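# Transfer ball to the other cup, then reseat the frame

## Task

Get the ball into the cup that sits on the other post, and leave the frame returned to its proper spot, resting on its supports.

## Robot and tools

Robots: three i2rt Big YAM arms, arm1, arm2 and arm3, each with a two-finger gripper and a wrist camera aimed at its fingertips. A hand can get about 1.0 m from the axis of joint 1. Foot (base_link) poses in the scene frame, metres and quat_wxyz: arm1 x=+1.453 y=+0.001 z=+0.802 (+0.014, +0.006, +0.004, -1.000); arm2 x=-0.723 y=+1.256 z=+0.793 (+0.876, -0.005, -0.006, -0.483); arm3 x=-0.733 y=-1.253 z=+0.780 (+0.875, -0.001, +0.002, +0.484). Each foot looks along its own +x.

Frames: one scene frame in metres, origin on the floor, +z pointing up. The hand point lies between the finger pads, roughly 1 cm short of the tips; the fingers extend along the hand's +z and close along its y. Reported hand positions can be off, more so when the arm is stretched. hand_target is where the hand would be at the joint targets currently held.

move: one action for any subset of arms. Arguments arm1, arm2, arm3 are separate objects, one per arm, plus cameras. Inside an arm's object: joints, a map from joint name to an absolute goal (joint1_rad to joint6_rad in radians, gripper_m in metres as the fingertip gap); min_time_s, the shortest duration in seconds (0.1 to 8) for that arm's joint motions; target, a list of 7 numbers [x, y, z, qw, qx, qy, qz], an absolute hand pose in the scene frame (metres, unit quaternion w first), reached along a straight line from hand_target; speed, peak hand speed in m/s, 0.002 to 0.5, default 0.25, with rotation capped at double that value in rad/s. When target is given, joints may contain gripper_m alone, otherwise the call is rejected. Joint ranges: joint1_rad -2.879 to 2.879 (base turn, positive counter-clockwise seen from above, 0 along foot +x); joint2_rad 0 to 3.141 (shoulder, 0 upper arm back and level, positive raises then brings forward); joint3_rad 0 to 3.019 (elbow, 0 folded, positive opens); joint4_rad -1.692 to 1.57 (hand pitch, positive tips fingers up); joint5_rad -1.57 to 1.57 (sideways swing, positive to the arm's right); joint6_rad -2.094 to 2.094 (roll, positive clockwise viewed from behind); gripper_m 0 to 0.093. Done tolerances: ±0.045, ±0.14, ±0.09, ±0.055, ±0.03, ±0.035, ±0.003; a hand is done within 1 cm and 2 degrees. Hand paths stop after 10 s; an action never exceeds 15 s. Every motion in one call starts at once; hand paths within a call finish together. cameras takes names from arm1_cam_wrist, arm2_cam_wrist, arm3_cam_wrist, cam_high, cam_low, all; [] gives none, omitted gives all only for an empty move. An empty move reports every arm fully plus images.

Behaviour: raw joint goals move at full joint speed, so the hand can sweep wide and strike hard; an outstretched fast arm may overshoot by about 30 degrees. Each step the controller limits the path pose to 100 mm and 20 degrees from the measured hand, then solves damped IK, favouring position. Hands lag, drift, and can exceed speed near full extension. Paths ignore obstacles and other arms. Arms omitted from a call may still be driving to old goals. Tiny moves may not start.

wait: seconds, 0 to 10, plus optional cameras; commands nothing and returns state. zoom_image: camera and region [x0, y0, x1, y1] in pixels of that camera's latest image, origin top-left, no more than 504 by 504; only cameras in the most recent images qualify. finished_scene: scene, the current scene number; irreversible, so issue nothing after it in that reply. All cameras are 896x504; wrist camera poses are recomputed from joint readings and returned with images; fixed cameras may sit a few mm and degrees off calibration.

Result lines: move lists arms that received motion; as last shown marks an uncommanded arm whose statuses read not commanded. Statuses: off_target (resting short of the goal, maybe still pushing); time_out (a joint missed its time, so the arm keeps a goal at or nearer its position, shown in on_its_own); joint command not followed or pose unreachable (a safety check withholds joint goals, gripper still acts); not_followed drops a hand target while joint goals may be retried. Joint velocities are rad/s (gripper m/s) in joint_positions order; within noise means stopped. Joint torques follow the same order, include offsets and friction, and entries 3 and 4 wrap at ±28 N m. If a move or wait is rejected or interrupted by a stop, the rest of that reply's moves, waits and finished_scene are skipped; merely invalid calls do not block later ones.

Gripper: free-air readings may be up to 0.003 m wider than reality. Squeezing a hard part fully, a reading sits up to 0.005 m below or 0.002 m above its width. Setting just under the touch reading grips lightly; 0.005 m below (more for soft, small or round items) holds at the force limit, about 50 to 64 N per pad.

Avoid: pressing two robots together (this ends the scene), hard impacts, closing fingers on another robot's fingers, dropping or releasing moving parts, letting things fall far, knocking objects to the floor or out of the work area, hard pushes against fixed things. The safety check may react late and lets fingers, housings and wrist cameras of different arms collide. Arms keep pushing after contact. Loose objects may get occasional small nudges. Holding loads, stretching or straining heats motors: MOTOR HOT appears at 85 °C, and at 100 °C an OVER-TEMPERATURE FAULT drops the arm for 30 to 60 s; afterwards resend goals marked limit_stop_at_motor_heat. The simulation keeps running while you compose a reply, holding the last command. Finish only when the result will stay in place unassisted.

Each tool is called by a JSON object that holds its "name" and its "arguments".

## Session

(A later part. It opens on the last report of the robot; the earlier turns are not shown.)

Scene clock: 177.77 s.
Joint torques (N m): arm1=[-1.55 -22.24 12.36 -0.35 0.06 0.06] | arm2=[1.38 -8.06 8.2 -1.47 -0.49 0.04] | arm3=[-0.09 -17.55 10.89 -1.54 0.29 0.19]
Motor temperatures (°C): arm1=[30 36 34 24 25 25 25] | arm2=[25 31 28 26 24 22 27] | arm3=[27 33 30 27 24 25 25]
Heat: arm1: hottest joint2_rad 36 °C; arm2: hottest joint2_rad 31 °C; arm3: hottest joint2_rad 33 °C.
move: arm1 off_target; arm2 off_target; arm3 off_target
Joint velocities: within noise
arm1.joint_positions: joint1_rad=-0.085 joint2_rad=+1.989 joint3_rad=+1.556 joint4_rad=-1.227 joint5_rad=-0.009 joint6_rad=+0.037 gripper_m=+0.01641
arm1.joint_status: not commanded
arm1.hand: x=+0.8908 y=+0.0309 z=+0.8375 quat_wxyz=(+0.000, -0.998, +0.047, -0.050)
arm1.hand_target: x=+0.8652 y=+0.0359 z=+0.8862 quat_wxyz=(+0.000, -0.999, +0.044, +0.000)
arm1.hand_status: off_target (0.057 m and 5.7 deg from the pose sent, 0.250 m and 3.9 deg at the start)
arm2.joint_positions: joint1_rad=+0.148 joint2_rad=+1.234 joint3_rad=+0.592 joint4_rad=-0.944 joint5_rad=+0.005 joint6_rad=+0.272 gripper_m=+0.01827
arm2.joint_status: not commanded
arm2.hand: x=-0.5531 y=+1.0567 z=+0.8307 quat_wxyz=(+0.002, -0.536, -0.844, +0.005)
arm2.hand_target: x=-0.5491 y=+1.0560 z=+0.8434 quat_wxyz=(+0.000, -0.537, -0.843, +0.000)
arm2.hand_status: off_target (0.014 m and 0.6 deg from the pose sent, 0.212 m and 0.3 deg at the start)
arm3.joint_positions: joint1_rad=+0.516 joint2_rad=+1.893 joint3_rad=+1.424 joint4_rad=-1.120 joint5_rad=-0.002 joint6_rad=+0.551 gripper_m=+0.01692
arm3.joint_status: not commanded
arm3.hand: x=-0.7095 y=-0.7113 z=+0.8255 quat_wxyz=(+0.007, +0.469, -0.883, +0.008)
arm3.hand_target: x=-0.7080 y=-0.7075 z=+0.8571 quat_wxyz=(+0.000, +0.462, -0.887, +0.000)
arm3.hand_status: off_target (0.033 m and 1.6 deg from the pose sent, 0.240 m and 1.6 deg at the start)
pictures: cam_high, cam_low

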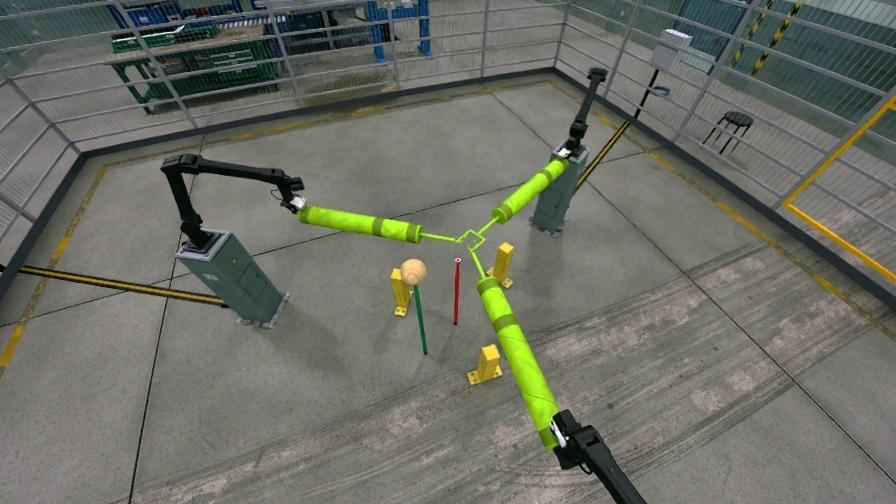

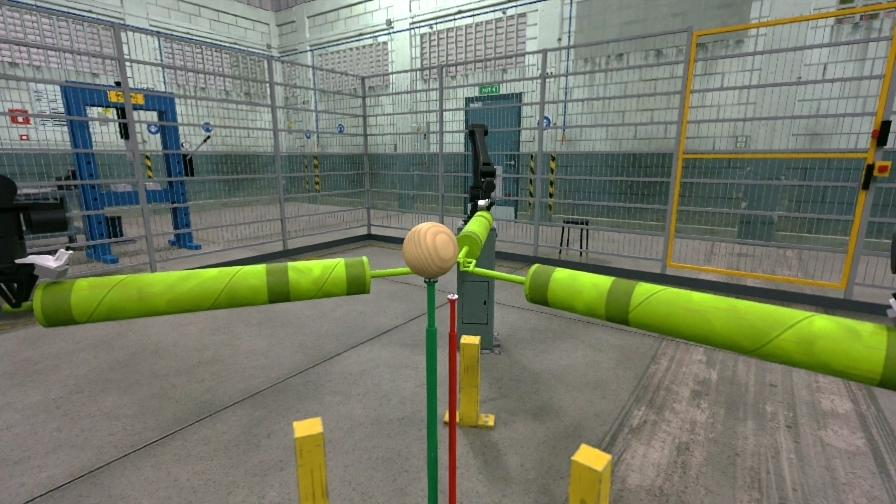

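{"name": "move", "arguments": {"arm1": {"target":[0.962,-0.199,0.898,0,0.999,-0.0436,0],"speed":0.12}, "arm2": {"target":[-0.449,0.821,0.86,0,0.5373,0.8434,0],"speed":0.12}, "arm3": {"target":[-0.608,-0.943,0.87,0,0.4617,-0.887,0],"speed":0.12}, "cameras": ["cam_low","cam_high"]}}

{"name": "zoom_image", "arguments": {"camera": "cam_low", "region": [360, 200, 540, 320]}}

{"name": "zoom_image", "arguments": {"camera": "cam_high", "region": [370, 200, 520, 310]}}

Scene clock: 198.73 s.
Joint torques (N m): arm1=[-0.5 -18.26 7.57 0.57 0.21 0.32] | arm2=[-0.03 -3.08 18.47 2.37 0.21 -0.31] | arm3=[-0.21 -8.12 9.62 0.09 0.1 -0.09]
Motor temperatures (°C): arm1=[30 36 39 24 25 25 25] | arm2=[25 30 33 26 24 22 28] | arm3=[27 33 33 27 24 25 26]
Heat: arm1: hottest joint3_rad 39 °C; arm2: hottest joint3_rad 33 °C; arm3: hottest joint2_rad 33 °C.
move: arm1 off_target; arm2 off_target; arm3 off_target
Joint velocities: within noise
arm1.joint_positions: joint1_rad=+0.352 joint2_rad=+1.806 joint3_rad=+1.418 joint4_rad=-1.203 joint5_rad=-0.009 joint6_rad=+0.458 gripper_m=+0.01212
arm1.joint_status: not commanded
arm1.on_its_own: gripper_m moved -0.00429 to your old target +0.01200
arm1.hand: x=+0.9649 y=-0.1963 z=+0.8851 quat_wxyz=(+0.005, -0.999, +0.038, -0.016)
arm1.hand_target: x=+0.9621 y=-0.1989 z=+0.8980 quat_wxyz=(+0.000, -0.999, +0.044, +0.000)
arm1.hand_status: off_target (0.013 m and 2.0 deg from the pose sent, 0.248 m and 5.7 deg at the start)
arm2.joint_positions: joint1_rad=+0.017 joint2_rad=+1.543 joint3_rad=+0.985 joint4_rad=-1.150 joint5_rad=-0.008 joint6_rad=+0.158 gripper_m=+0.01845
arm2.joint_status: not commanded
arm2.hand: x=-0.5206 y=+0.9487 z=+0.8622 quat_wxyz=(+0.054, -0.543, -0.838, -0.027)
arm2.hand_target: x=-0.4796 y=+0.8734 z=+0.8687 quat_wxyz=(-0.002, -0.538, -0.843, +0.002)
arm2.hand_status: off_target (0.146 m and 7.0 deg from the pose sent, 0.259 m and 0.6 deg at the start; pose on its path clipped on 46 of 97 steps)
arm3.joint_positions: joint1_rad=+0.180 joint2_rad=+1.334 joint3_rad=+0.826 joint4_rad=-1.085 joint5_rad=+0.002 joint6_rad=+0.240 gripper_m=+0.01208
arm3.joint_status: not commanded
arm3.on_its_own: gripper_m moved -0.00484 to your old target +0.01200
arm3.hand: x=-0.6112 y=-0.9494 z=+0.8591 quat_wxyz=(+0.010, +0.458, -0.889, +0.009)
arm3.hand_target: x=-0.6080 y=-0.9431 z=+0.8699 quat_wxyz=(+0.000, +0.462, -0.887, +0.000)
arm3.hand_status: off_target (0.013 m and 1.6 deg from the pose sent, 0.257 m and 1.6 deg at the start)
pictures: cam_high, cam_low

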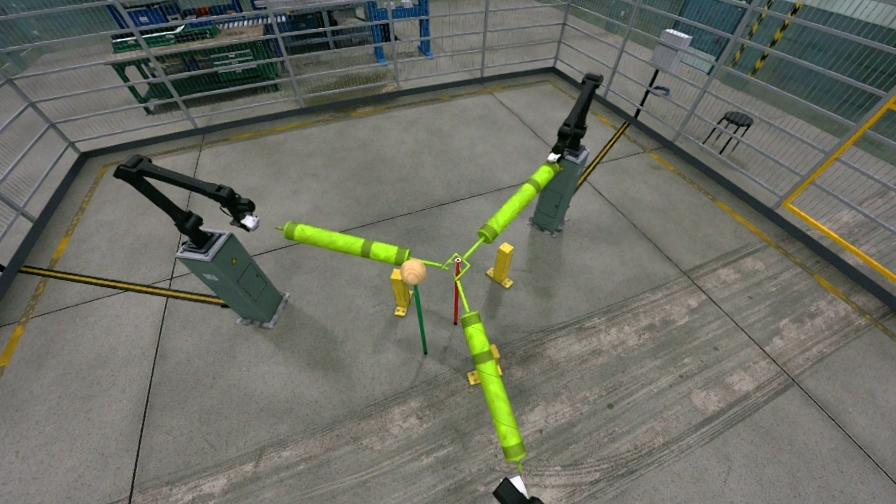

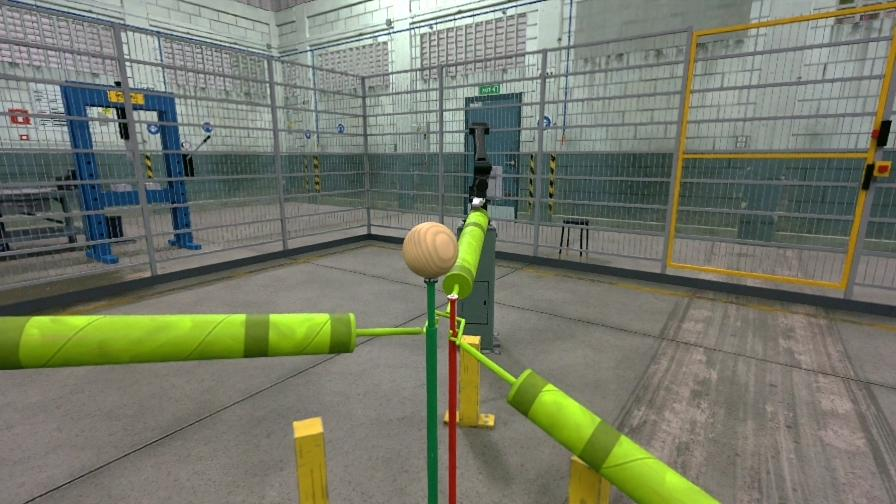

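Scaled by 2.800 from the camera's image (finer frame: 1280x720).

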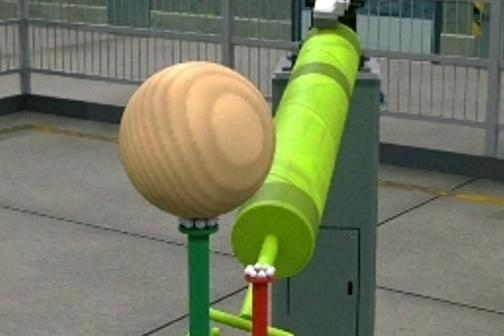

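Scaled by 3.360 from the camera's image (finer frame: 1280x720).

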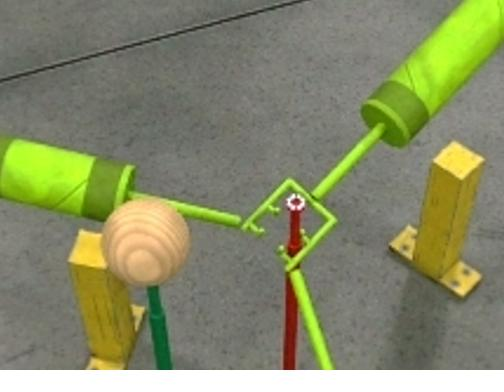

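{"name": "move", "arguments": {"arm1": {"joints":{"gripper_m":0.093}}, "arm2": {"joints":{"gripper_m":0.0}}, "arm3": {"joints":{"gripper_m":0.093}}, "cameras": ["all"]}}

Scene clock: 213.87 s.
Joint torques (N m): arm1=[-0.5 -18.32 7.57 0.57 0.2 0.31] | arm2=[-0.09 -3.02 18.45 2.37 0.21 -0.29] | arm3=[-0.21 -8.12 9.63 0.09 0.09 -0.09]
Motor temperatures (°C): arm1=[30 35 37 24 25 25 24] | arm2=[25 29 50 27 24 22 28] | arm3=[27 32 32 27 23 25 25]
Heat: arm1: hottest joint3_rad 37 °C; arm2: hottest joint3_rad 50 °C; arm3: hottest joint2_rad 32 °C.
move: arm1 done; arm2 off_target; arm3 done
Joint velocities: within noise
arm1.joint_positions: joint1_rad=+0.352 joint2_rad=+1.806 joint3_rad=+1.418 joint4_rad=-1.203 joint5_rad=-0.008 joint6_rad=+0.459 gripper_m=+0.09288
arm1.joint_status: all done
arm1.hand: x=+0.9649 y=-0.1962 z=+0.8851 quat_wxyz=(+0.005, -0.999, +0.039, -0.016)
arm1.hand_target: x=+0.9621 y=-0.1988 z=+0.8980 quat_wxyz=(+0.000, -0.999, +0.044, +0.000)
arm1.hand_status: not commanded
arm2.joint_positions: joint1_rad=+0.017 joint2_rad=+1.543 joint3_rad=+0.985 joint4_rad=-1.150 joint5_rad=-0.008 joint6_rad=+0.158 gripper_m=+0.01845
arm2.joint_status: gripper_m off_target (ended at +0.01845, target +0.00000)
arm2.hand: x=-0.5206 y=+0.9487 z=+0.8622 quat_wxyz=(+0.054, -0.543, -0.838, -0.027)
arm2.hand_target: x=-0.4796 y=+0.8734 z=+0.8687 quat_wxyz=(-0.002, -0.538, -0.843, +0.002)
arm2.hand_status: not commanded
arm3.joint_positions: joint1_rad=+0.180 joint2_rad=+1.334 joint3_rad=+0.826 joint4_rad=-1.085 joint5_rad=+0.002 joint6_rad=+0.240 gripper_m=+0.09292
arm3.joint_status: all done
arm3.hand: x=-0.6112 y=-0.9494 z=+0.8591 quat_wxyz=(+0.010, +0.458, -0.889, +0.009)
arm3.hand_target: x=-0.6080 y=-0.9431 z=+0.8699 quat_wxyz=(+0.000, +0.462, -0.887, +0.000)
arm3.hand_status: not commanded
pictures: arm1_cam_wrist, arm2_cam_wrist, arm3_cam_wrist, cam_high, cam_low
arm1_cam_wrist: T_world_to_cam=[[0.06008, 0.99812, 0.01205, 0.12622], [0.89299, -0.05914, 0.44616, -1.23178], [0.44604, -0.01605, -0.89487, 0.44847]] pos_world=[0.89236, -0.19163, 0.94938]
arm2_cam_wrist: T_world_to_cam=[[-0.91574, -0.40079, 0.02822, -0.12256], [-0.32627, 0.7828, 0.52988, -1.32943], [-0.23447, 0.47602, -0.8476, 0.24693]] pos_world=[-0.48809, 0.87401, 0.9172]
arm3_cam_wrist: T_world_to_cam=[[0.81323, -0.58175, 0.01489, -0.06976], [-0.52422, -0.72123, 0.45278, -1.35866], [-0.25266, -0.37602, -0.8915, 0.34615]] pos_world=[-0.56805, -0.89033, 0.92481]

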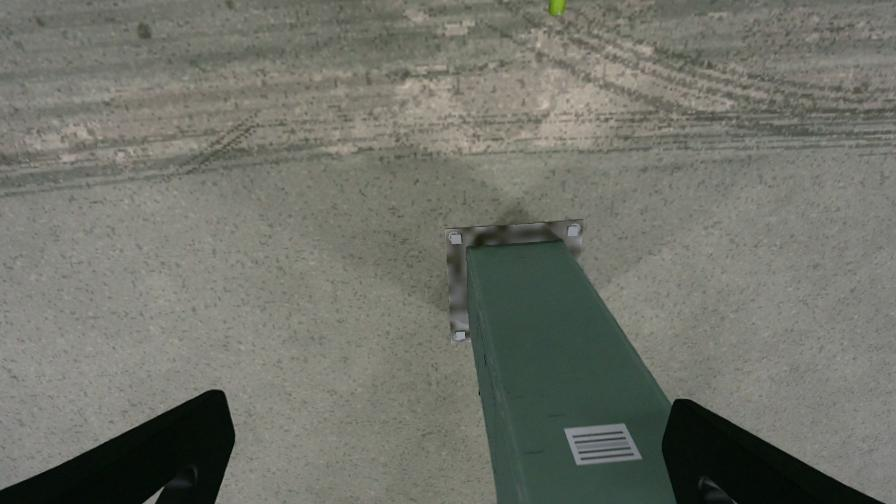

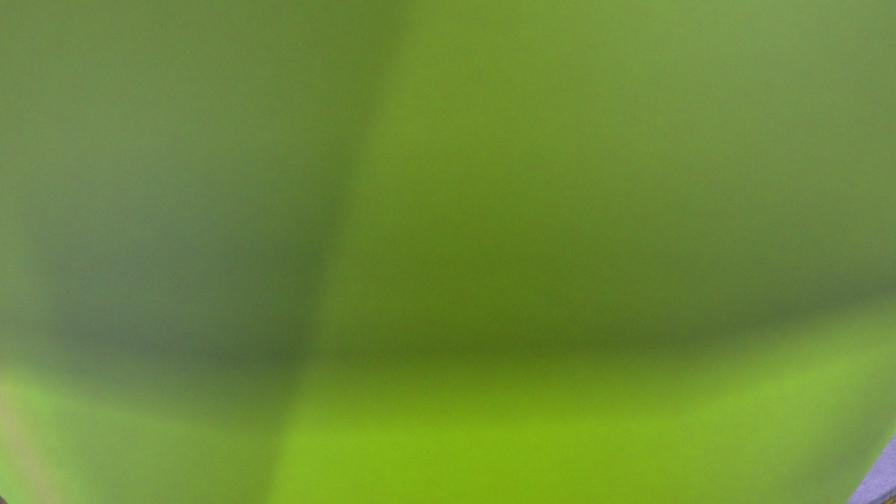

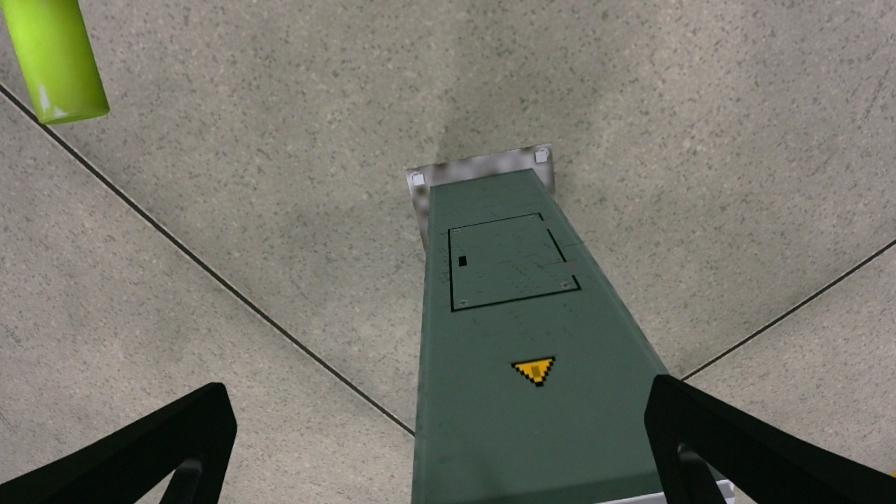

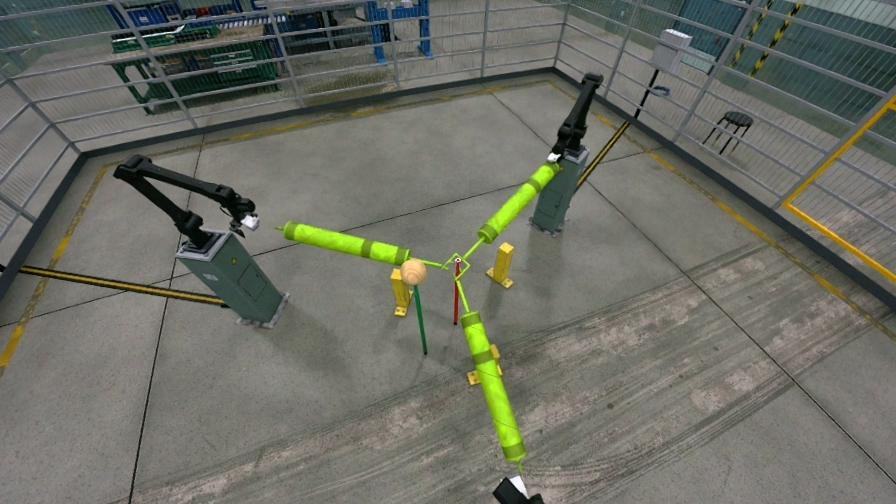

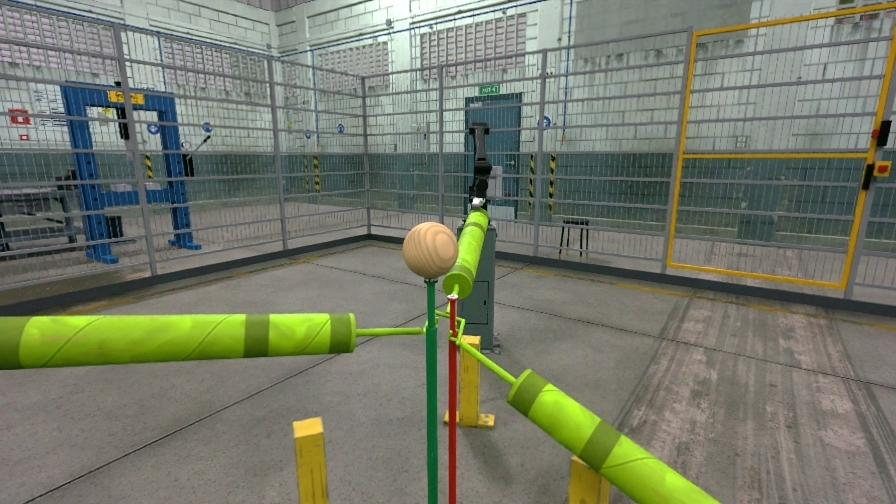

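{"name": "move", "arguments": {"arm1": {"target":[0.855,-0.07,0.62,0,0.999,-0.0436,0],"speed":0.3}, "arm3": {"target":[-0.678,-0.808,0.91,0,0.4695,-0.8829,0],"speed":0.3}, "cameras": ["arm1_cam_wrist","arm3_cam_wrist"]}}

Scene clock: 238.37 s.
Joint torques (N m): arm1=[-1.08 -20.95 7.88 0.5 0.07 0.02] | arm2=[0.03 -3.08 18.45 2.36 0.2 -0.29] | arm3=[0.32 -9.17 12.46 -0.01 0.15 0.14]
Motor temperatures (°C): arm1=[30 34 36 24 25 25 24] | arm2=[25 28 68 27 24 22 29] | arm3=[27 31 33 27 23 25 24]
Heat: arm1: hottest joint3_rad 36 °C; arm2: hottest joint3_rad 68 °C; arm3: hottest joint3_rad 33 °C.
move: arm1 off_target; arm3 off_target
Joint velocities: within noise
arm1.joint_positions: joint1_rad=+0.092 joint2_rad=+2.363 joint3_rad=+1.509 joint4_rad=-0.754 joint5_rad=-0.008 joint6_rad=+0.220 gripper_m=+0.09288
arm1.joint_status: not commanded
arm1.hand: x=+0.8786 y=-0.0681 z=+0.6065 quat_wxyz=(+0.004, -0.998, +0.050, -0.025)
arm1.hand_target: x=+0.8557 y=-0.0699 z=+0.6207 quat_wxyz=(+0.000, -0.999, +0.044, +0.000)
arm1.hand_status: off_target (0.027 m and 3.0 deg from the pose sent, 0.314 m and 2.0 deg at the start)
arm2: as last shown
arm3.joint_positions: joint1_rad=+0.435 joint2_rad=+1.547 joint3_rad=+1.169 joint4_rad=-1.211 joint5_rad=+0.001 joint6_rad=+0.463 gripper_m=+0.09292
arm3.joint_status: not commanded
arm3.hand: x=-0.6787 y=-0.8248 z=+0.9000 quat_wxyz=(+0.007, +0.472, -0.881, +0.008)
arm3.hand_target: x=-0.6781 y=-0.8086 z=+0.9101 quat_wxyz=(+0.000, +0.469, -0.883, +0.000)
arm3.hand_status: off_target (0.020 m and 1.2 deg from the pose sent, 0.164 m and 2.1 deg at the start)
arm1_cam_wrist: T_world_to_cam=[[0.08257, 0.99652, 0.01133, -0.01253], [0.88366, -0.07846, 0.46151, -1.02527], [0.4608, -0.0281, -0.88706, 0.22116]] pos_world=[0.80511, -0.06175, 0.6695]
arm3_cam_wrist: T_world_to_cam=[[0.83119, -0.55575, 0.01646, 0.08927], [-0.50323, -0.73938, 0.4473, -1.31849], [-0.23642, -0.38007, -0.89423, 0.42262]] pos_world=[-0.63779, -0.76463, 0.96621]

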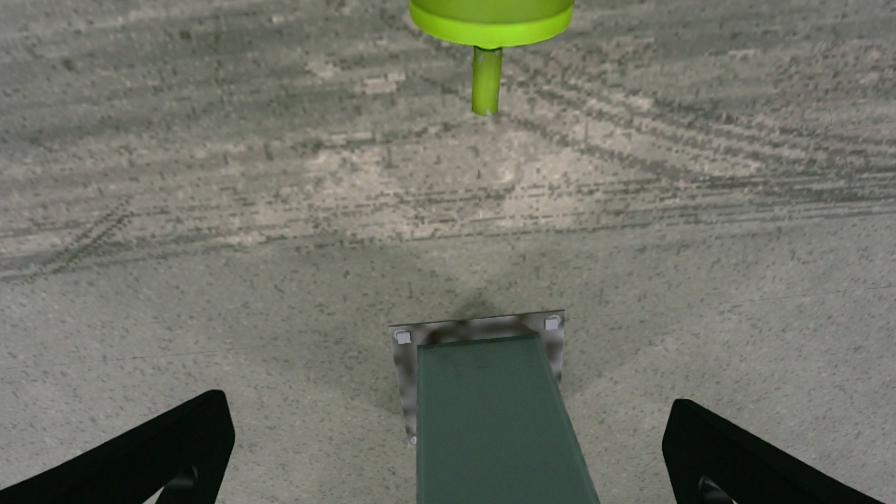

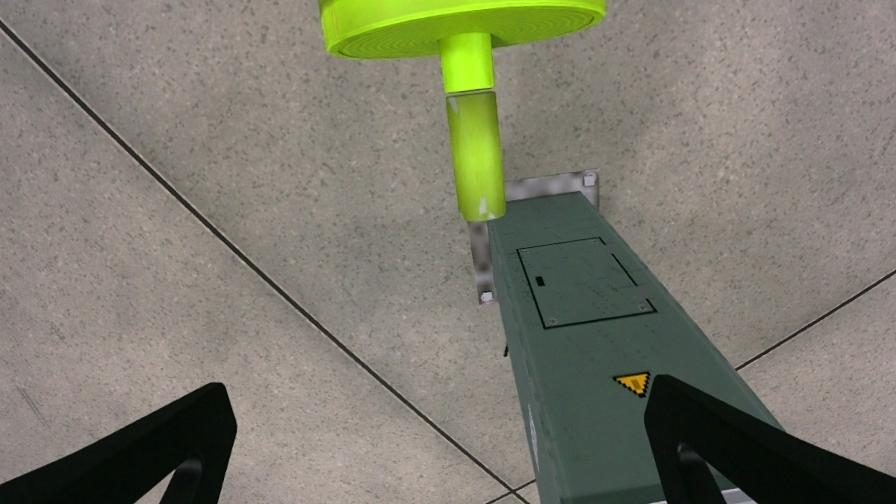

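{"name": "move", "arguments": {"arm1": {"target":[0.845,-0.03,0.46,0,0.999,-0.0436,0],"speed":0.3}, "arm2": {"target":[-0.514,0.938,0.87,-0.02,0.540,0.8412,0.015],"speed":0.05}, "arm3": {"target":[-0.656,-0.802,0.765,0,0.4695,-0.8829,0],"speed":0.2}, "cameras": ["all"]}}

Scene clock: 259.00 s.
Joint torques (N m): arm1=[-1.85 -21.66 6.52 0.62 0.04 0.05] | arm2=[0.91 -13.39 6.09 -1.14 -0.1 -0.05] | arm3=[-0.79 -11.16 7.51 0.87 0.16 -0.09]
Motor temperatures (°C): arm1=[30 37 35 24 25 25 24] | arm2=[25 28 76 27 24 22 29] | arm3=[27 30 37 27 23 25 24]
Heat: arm1: hottest joint2_rad 37 °C; arm2: hottest joint3_rad 76 °C; arm3: hottest joint3_rad 37 °C.
move: arm1 off_target; arm2 off_target; arm3 done
Joint velocities: within noise
arm1.joint_positions: joint1_rad=+0.035 joint2_rad=+2.708 joint3_rad=+1.703 joint4_rad=-0.596 joint5_rad=-0.008 joint6_rad=+0.155 gripper_m=+0.09288
arm1.joint_status: not commanded
arm1.hand: x=+0.8664 y=-0.0350 z=+0.4525 quat_wxyz=(+0.003, -0.999, +0.045, -0.021)
arm1.hand_target: x=+0.8454 y=-0.0298 z=+0.4608 quat_wxyz=(+0.000, -0.999, +0.044, +0.000)
arm1.hand_status: off_target (0.023 m and 2.4 deg from the pose sent, 0.155 m and 2.9 deg at the start)
arm2.joint_positions: joint1_rad=+0.016 joint2_rad=+1.530 joint3_rad=+0.993 joint4_rad=-1.069 joint5_rad=-0.014 joint6_rad=+0.149 gripper_m=+0.01845
arm2.joint_status: not commanded
arm2.hand: x=-0.5069 y=+0.9288 z=+0.8677 quat_wxyz=(+0.007, -0.540, -0.841, -0.009)
arm2.hand_target: x=-0.5138 y=+0.9378 z=+0.8699 quat_wxyz=(+0.020, -0.540, -0.841, -0.015)
arm2.hand_status: off_target (0.012 m and 1.7 deg from the pose sent, 0.015 m and 4.2 deg at the start)
arm3.joint_positions: joint1_rad=+0.400 joint2_rad=+1.773 joint3_rad=+1.064 joint4_rad=-0.863 joint5_rad=+0.001 joint6_rad=+0.436 gripper_m=+0.09292
arm3.joint_status: not commanded
arm3.hand: x=-0.6606 y=-0.8049 z=+0.7692 quat_wxyz=(+0.002, +0.469, -0.883, +0.001)
arm3.hand_target: x=-0.6560 y=-0.8020 z=+0.7651 quat_wxyz=(+0.000, +0.469, -0.883, +0.000)
arm3.hand_status: done (0.007 m and 0.3 deg from the pose sent, 0.139 m and 1.3 deg at the start)
pictures: arm1_cam_wrist, arm2_cam_wrist, arm3_cam_wrist, cam_high, cam_low
arm1_cam_wrist: T_world_to_cam=[[0.07322, 0.99729, 0.0076, -0.03297], [0.88811, -0.06867, 0.45448, -0.94121], [0.45377, -0.02653, -0.89072, 0.09889]] pos_world=[0.79343, -0.02914, 0.51609]
arm2_cam_wrist: T_world_to_cam=[[-0.91374, -0.40626, 0.00469, -0.09157], [-0.36213, 0.81962, 0.44394, -1.2901], [-0.1842, 0.40395, -0.89604, 0.39871]] pos_world=[-0.47742, 0.85913, 0.93042]
arm3_cam_wrist: T_world_to_cam=[[0.82688, -0.56231, 0.00888, 0.08515], [-0.50983, -0.74286, 0.43386, -1.23297], [-0.23736, -0.36328, -0.90094, 0.33547]] pos_world=[-0.61938, -0.74617, 0.83642]

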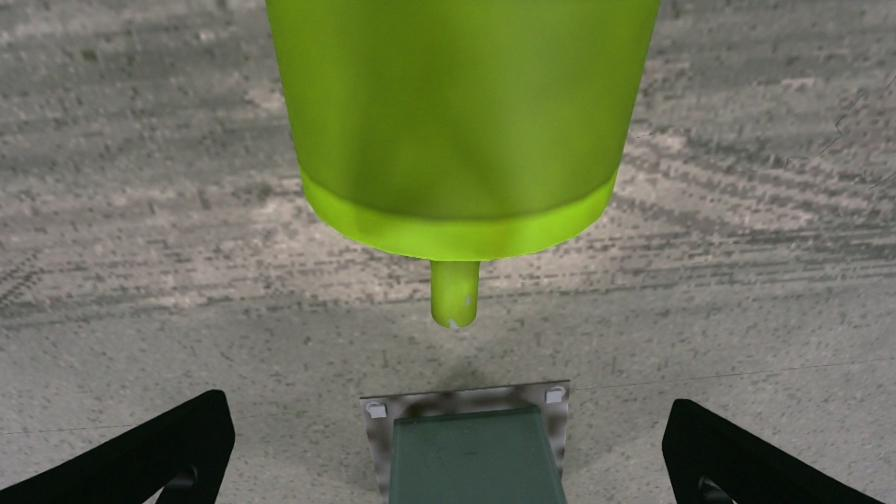

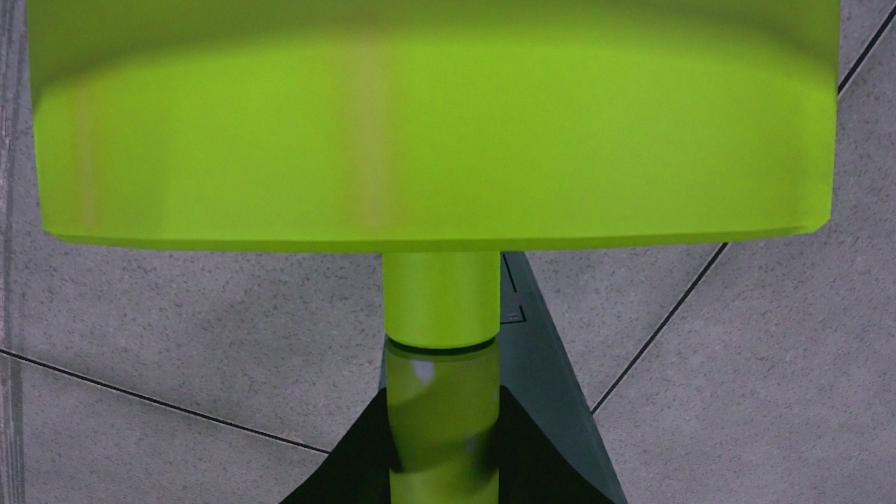

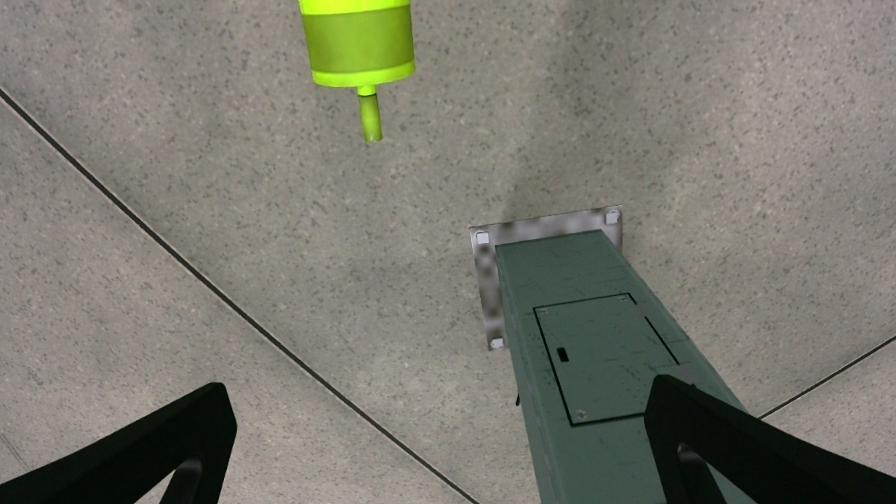

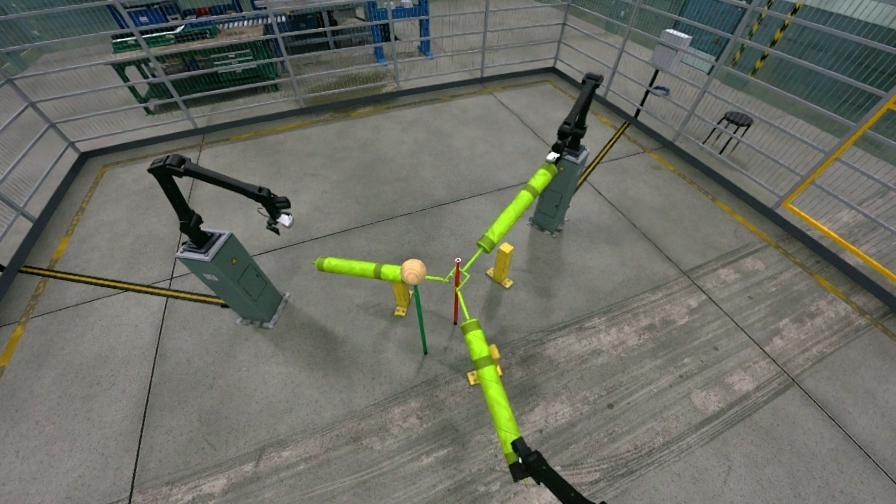

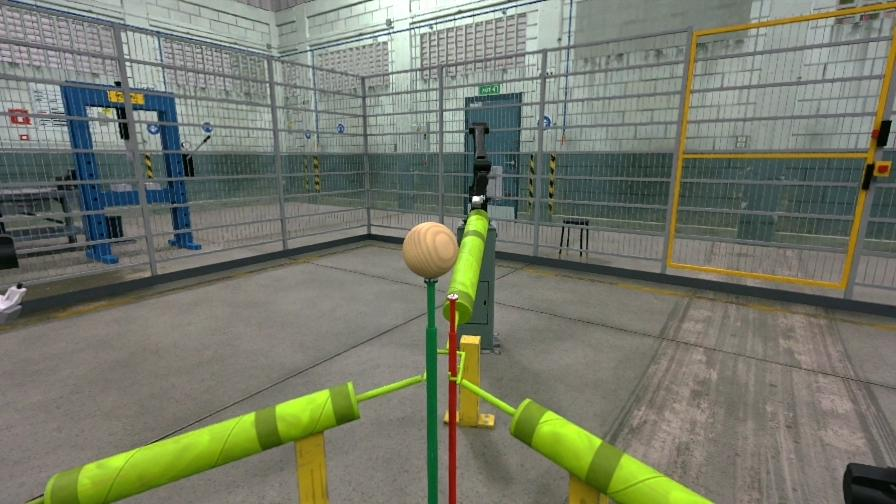

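{"name": "move", "arguments": {"arm1": {"target":[0.891,-0.028,0.40,0,0.999,-0.0436,0],"speed":0.25}, "arm3": {"target":[-0.725,-0.75,0.45,0,0.4415,-0.8973,0],"speed":0.3}, "cameras": ["arm1_cam_wrist","arm3_cam_wrist"]}}

Scene clock: 271.90 s.
Joint torques (N m): arm1=[-1.67 -20.54 3.32 0.76 0.02 0.07] | arm2=[0.97 -13.39 6.09 -1.16 -0.09 -0.05] | arm3=[0.26 -15.62 4.72 0.65 0.18 0.11]
Motor temperatures (°C): arm1=[30 36 35 24 25 25 24] | arm2=[25 30 64 27 24 22 29] | arm3=[27 31 36 27 23 25 24]
Heat: arm1: hottest joint2_rad 36 °C; arm2: hottest joint3_rad 64 °C; arm3: hottest joint3_rad 36 °C.
move: arm1 done; arm3 off_target
Joint velocities: within noise
arm1.joint_positions: joint1_rad=+0.035 joint2_rad=+2.785 joint3_rad=+1.660 joint4_rad=-0.441 joint5_rad=-0.008 joint6_rad=+0.155 gripper_m=+0.09288
arm1.joint_status: not commanded
arm1.hand: x=+0.8922 y=-0.0329 z=+0.4014 quat_wxyz=(+0.001, -0.999, +0.045, -0.003)
arm1.hand_target: x=+0.8911 y=-0.0280 z=+0.3999 quat_wxyz=(+0.000, -0.999, +0.044, +0.000)
arm1.hand_status: done (0.005 m and 0.5 deg from the pose sent, 0.058 m and 2.4 deg at the start)
arm2: as last shown
arm3.joint_positions: joint1_rad=+0.540 joint2_rad=+2.560 joint3_rad=+1.313 joint4_rad=-0.344 joint5_rad=+0.001 joint6_rad=+0.630 gripper_m=+0.09292
arm3.joint_status: not commanded
arm3.hand: x=-0.7238 y=-0.7624 z=+0.4497 quat_wxyz=(+0.006, +0.445, -0.896, +0.010)
arm3.hand_target: x=-0.7250 y=-0.7501 z=+0.4503 quat_wxyz=(+0.000, +0.442, -0.897, +0.000)
arm3.hand_status: off_target (0.012 m and 1.4 deg from the pose sent, 0.330 m and 3.5 deg at the start)
arm1_cam_wrist: T_world_to_cam=[[0.0731, 0.99732, 0.00296, -0.03458], [0.90316, -0.06746, 0.42397, -0.9419], [0.42304, -0.02832, -0.90567, 0.075]] pos_world=[0.82149, -0.02693, 0.46737]
arm3_cam_wrist: T_world_to_cam=[[0.79503, -0.6062, 0.02118, 0.10218], [-0.54964, -0.70521, 0.44785, -1.10149], [-0.25655, -0.36769, -0.89386, 0.02772]] pos_world=[-0.67955, -0.70465, 0.51591]

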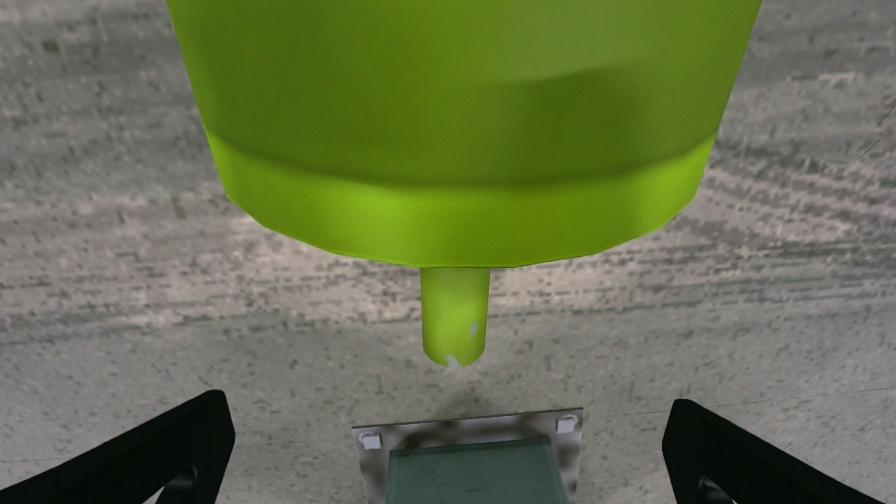

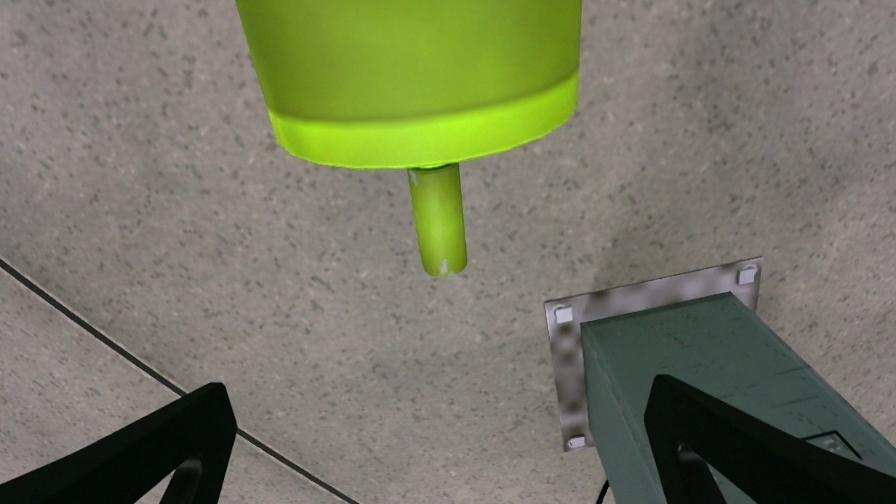

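{"name": "move", "arguments": {"arm1": {"target":[0.901,-0.026,0.332,0,0.999,-0.0436,0],"speed":0.15}, "arm3": {"target":[-0.724,-0.749,0.331,0,0.4415,-0.8973,0],"speed":0.2}}}

{"name": "move", "arguments": {"arm1": {"joints":{"gripper_m":0.0}}, "arm3": {"joints":{"gripper_m":0.0}}, "cameras": ["all"]}}

{"name": "zoom_image", "arguments": {"camera": "cam_high", "region": [370, 200, 520, 330]}}

{"name": "zoom_image", "arguments": {"camera": "cam_low", "region": [380, 270, 520, 410]}}

Scene clock: 281.50 s.
Joint torques (N m): arm1=[-1.85 -15.79 6.69 1.03 0.08 0.15] | arm2=[0.91 -12.86 6 -1.09 -0.04 -0.05] | arm3=[-0.44 -12.16 6.71 0.8 -0.45 -0.16]
Motor temperatures (°C): arm1=[30 37 34 24 25 25 24] | arm2=[25 31 58 27 23 22 29] | arm3=[27 30 35 27 23 25 24]
Heat: arm1: hottest joint2_rad 37 °C; arm2: hottest joint3_rad 58 °C; arm3: hottest joint3_rad 35 °C.
move: arm1 off_target; arm3 off_target
Joint velocities: within noise
arm1.joint_positions: joint1_rad=+0.036 joint2_rad=+2.884 joint3_rad=+1.721 joint4_rad=-0.399 joint5_rad=-0.009 joint6_rad=+0.145 gripper_m=+0.09288
arm1.joint_status: not commanded
arm1.hand: x=+0.8999 y=-0.0325 z=+0.3576 quat_wxyz=(+0.000, -0.999, +0.040, -0.001)
arm1.hand_target: x=+0.9025 y=-0.0261 z=+0.3337 quat_wxyz=(+0.000, -0.999, +0.044, +0.000)
arm1.hand_status: off_target (0.026 m and 0.4 deg from the pose sent, 0.070 m and 0.4 deg at the start)
arm2.joint_positions: joint1_rad=+0.016 joint2_rad=+1.524 joint3_rad=+0.995 joint4_rad=-1.070 joint5_rad=-0.016 joint6_rad=+0.149 gripper_m=+0.01845
arm2.joint_status: not commanded
arm2.hand: x=-0.5062 y=+0.9281 z=+0.8704 quat_wxyz=(+0.003, -0.540, -0.841, -0.008)
arm2.hand_target: x=-0.5138 y=+0.9379 z=+0.8698 quat_wxyz=(+0.020, -0.540, -0.841, -0.015)
arm2.hand_status: not commanded
arm3.joint_positions: joint1_rad=+0.545 joint2_rad=+2.800 joint3_rad=+1.499 joint4_rad=-0.269 joint5_rad=+0.016 joint6_rad=+0.654 gripper_m=+0.09292
arm3.joint_status: not commanded
arm3.hand: x=-0.7242 y=-0.7515 z=+0.3552 quat_wxyz=(-0.005, +0.437, -0.900, +0.004)
arm3.hand_target: x=-0.7241 y=-0.7504 z=+0.3325 quat_wxyz=(+0.000, +0.441, -0.897, +0.000)
arm3.hand_status: off_target (0.024 m and 1.0 deg from the pose sent, 0.119 m and 1.4 deg at the start)
pictures: none

Scene clock: 282.30 s.
Joint torques (N m): arm1=[-1.85 -15.91 6.26 1.24 0.29 0.15] | arm2=[0.91 -12.16 5.87 -1.09 -0.03 -0.05] | arm3=[-0.26 -11.69 6.57 1.54 -0.2 -0.07]
Motor temperatures (°C): arm1=[30 37 34 24 25 25 24] | arm2=[25 31 58 27 23 22 29] | arm3=[27 30 35 27 23 25 24]
Heat: arm1: hottest joint2_rad 37 °C; arm2: hottest joint3_rad 58 °C; arm3: hottest joint3_rad 35 °C.
move: arm1 done; arm3 done
Joint velocities: within noise
arm1.joint_positions: joint1_rad=+0.036 joint2_rad=+2.885 joint3_rad=+1.727 joint4_rad=-0.404 joint5_rad=-0.015 joint6_rad=+0.145 gripper_m=+0.00050
arm1.joint_status: all done
arm1.hand: x=+0.8981 y=-0.0337 z=+0.3583 quat_wxyz=(-0.003, -0.999, +0.040, -0.002)
arm1.hand_target: x=+0.9027 y=-0.0261 z=+0.3336 quat_wxyz=(+0.000, -0.999, +0.044, +0.000)
arm1.hand_status: not commanded
arm2.joint_positions: joint1_rad=+0.016 joint2_rad=+1.516 joint3_rad=+0.998 joint4_rad=-1.070 joint5_rad=-0.016 joint6_rad=+0.149 gripper_m=+0.01845
arm2.joint_status: not commanded
arm2.hand: x=-0.5052 y=+0.9268 z=+0.8746 quat_wxyz=(-0.002, -0.540, -0.841, -0.006)
arm2.hand_target: x=-0.5138 y=+0.9378 z=+0.8699 quat_wxyz=(+0.020, -0.540, -0.841, -0.015)
arm2.hand_status: not commanded
arm3.joint_positions: joint1_rad=+0.544 joint2_rad=+2.792 joint3_rad=+1.501 joint4_rad=-0.288 joint5_rad=+0.010 joint6_rad=+0.646 gripper_m=+0.00016
arm3.joint_status: all done
arm3.hand: x=-0.7244 y=-0.7504 z=+0.3592 quat_wxyz=(-0.001, +0.439, -0.898, +0.007)
arm3.hand_target: x=-0.7240 y=-0.7504 z=+0.3326 quat_wxyz=(+0.000, +0.441, -0.897, +0.000)
arm3.hand_status: not commanded
pictures: arm1_cam_wrist, arm2_cam_wrist, arm3_cam_wrist, cam_high, cam_low
arm1_cam_wrist: T_world_to_cam=[[0.06282, 0.99801, -0.00484, -0.02207], [0.90537, -0.05494, 0.42105, -0.92949], [0.41995, -0.03083, -0.90702, 0.03672]] pos_world=[0.8275, -0.02791, 0.42457]
arm2_cam_wrist: T_world_to_cam=[[-0.91376, -0.40626, 0.00034, -0.08716], [-0.36698, 0.82578, 0.42827, -1.2854], [-0.17427, 0.39121, -0.90365, 0.42949]] pos_world=[-0.47651, 0.85802, 0.93864]
arm3_cam_wrist: T_world_to_cam=[[0.78789, -0.61543, 0.02167, 0.09947], [-0.56192, -0.70409, 0.43416, -1.05591], [-0.25194, -0.35425, -0.90058, -0.03315]] pos_world=[-0.68006, -0.69399, 0.42642]

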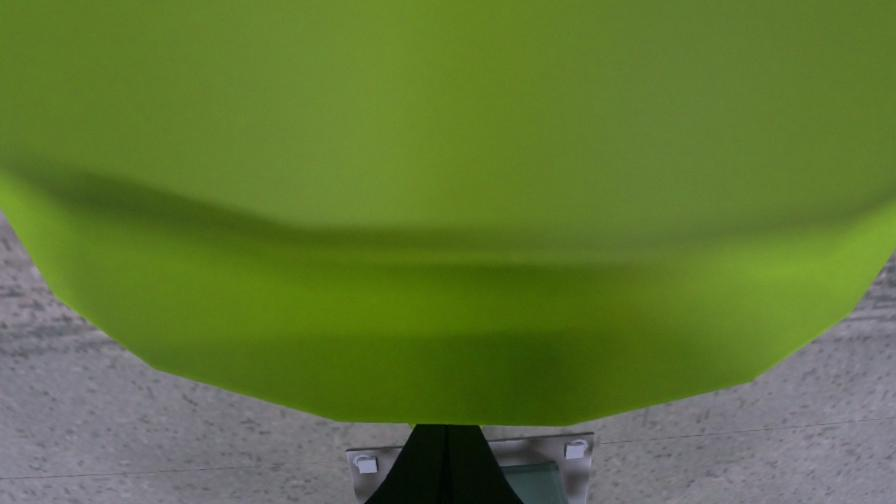

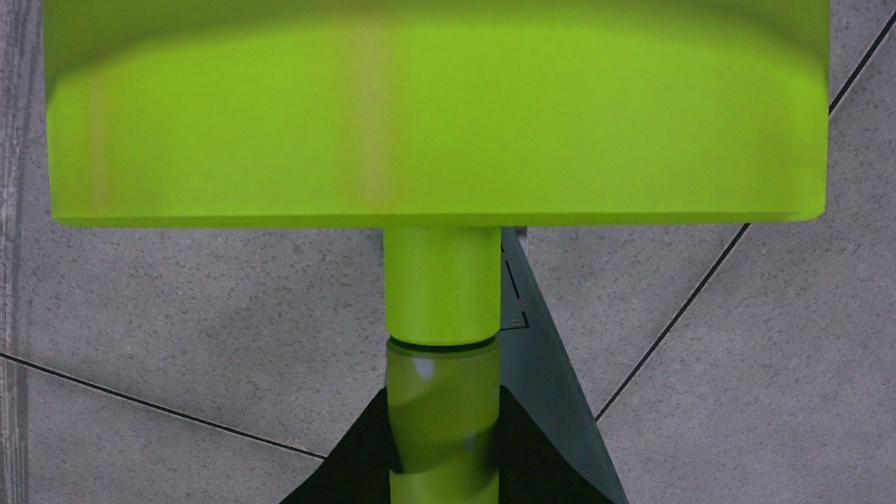

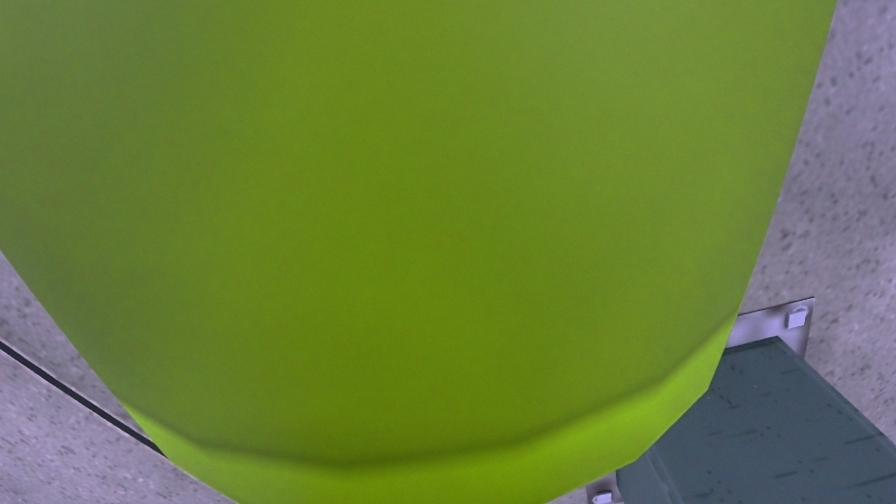

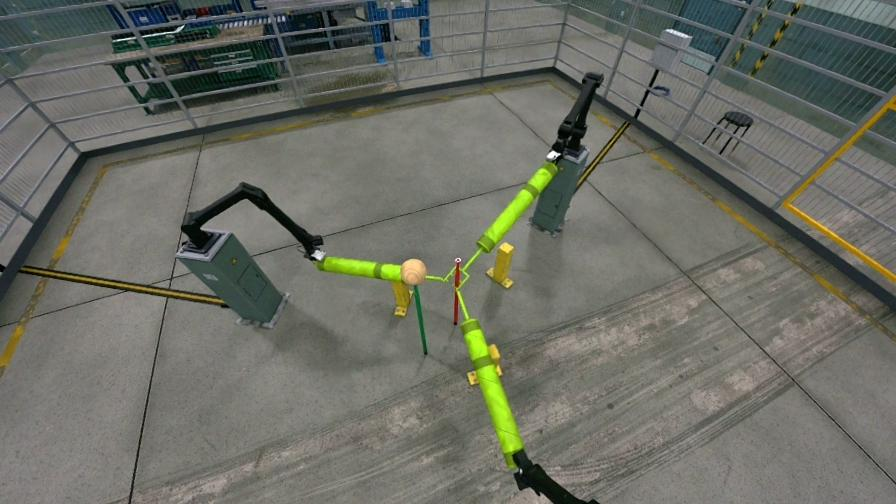

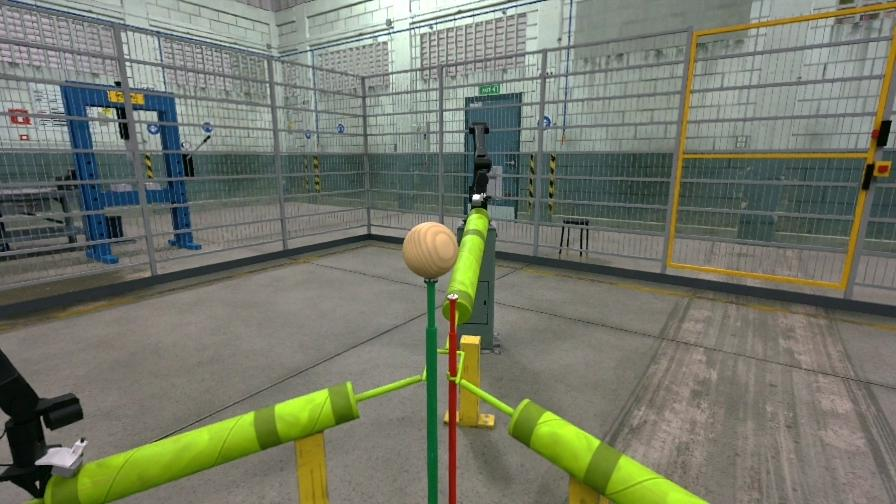

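Scaled by 3.360 from the camera's image (finer frame: 1280x720).

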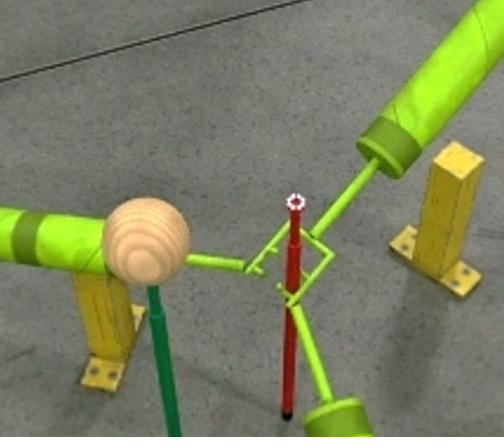

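Scaled by 3.600 from the camera's image (finer frame: 1280x720).

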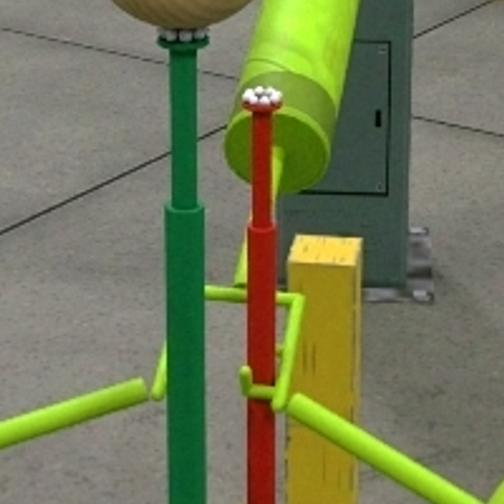

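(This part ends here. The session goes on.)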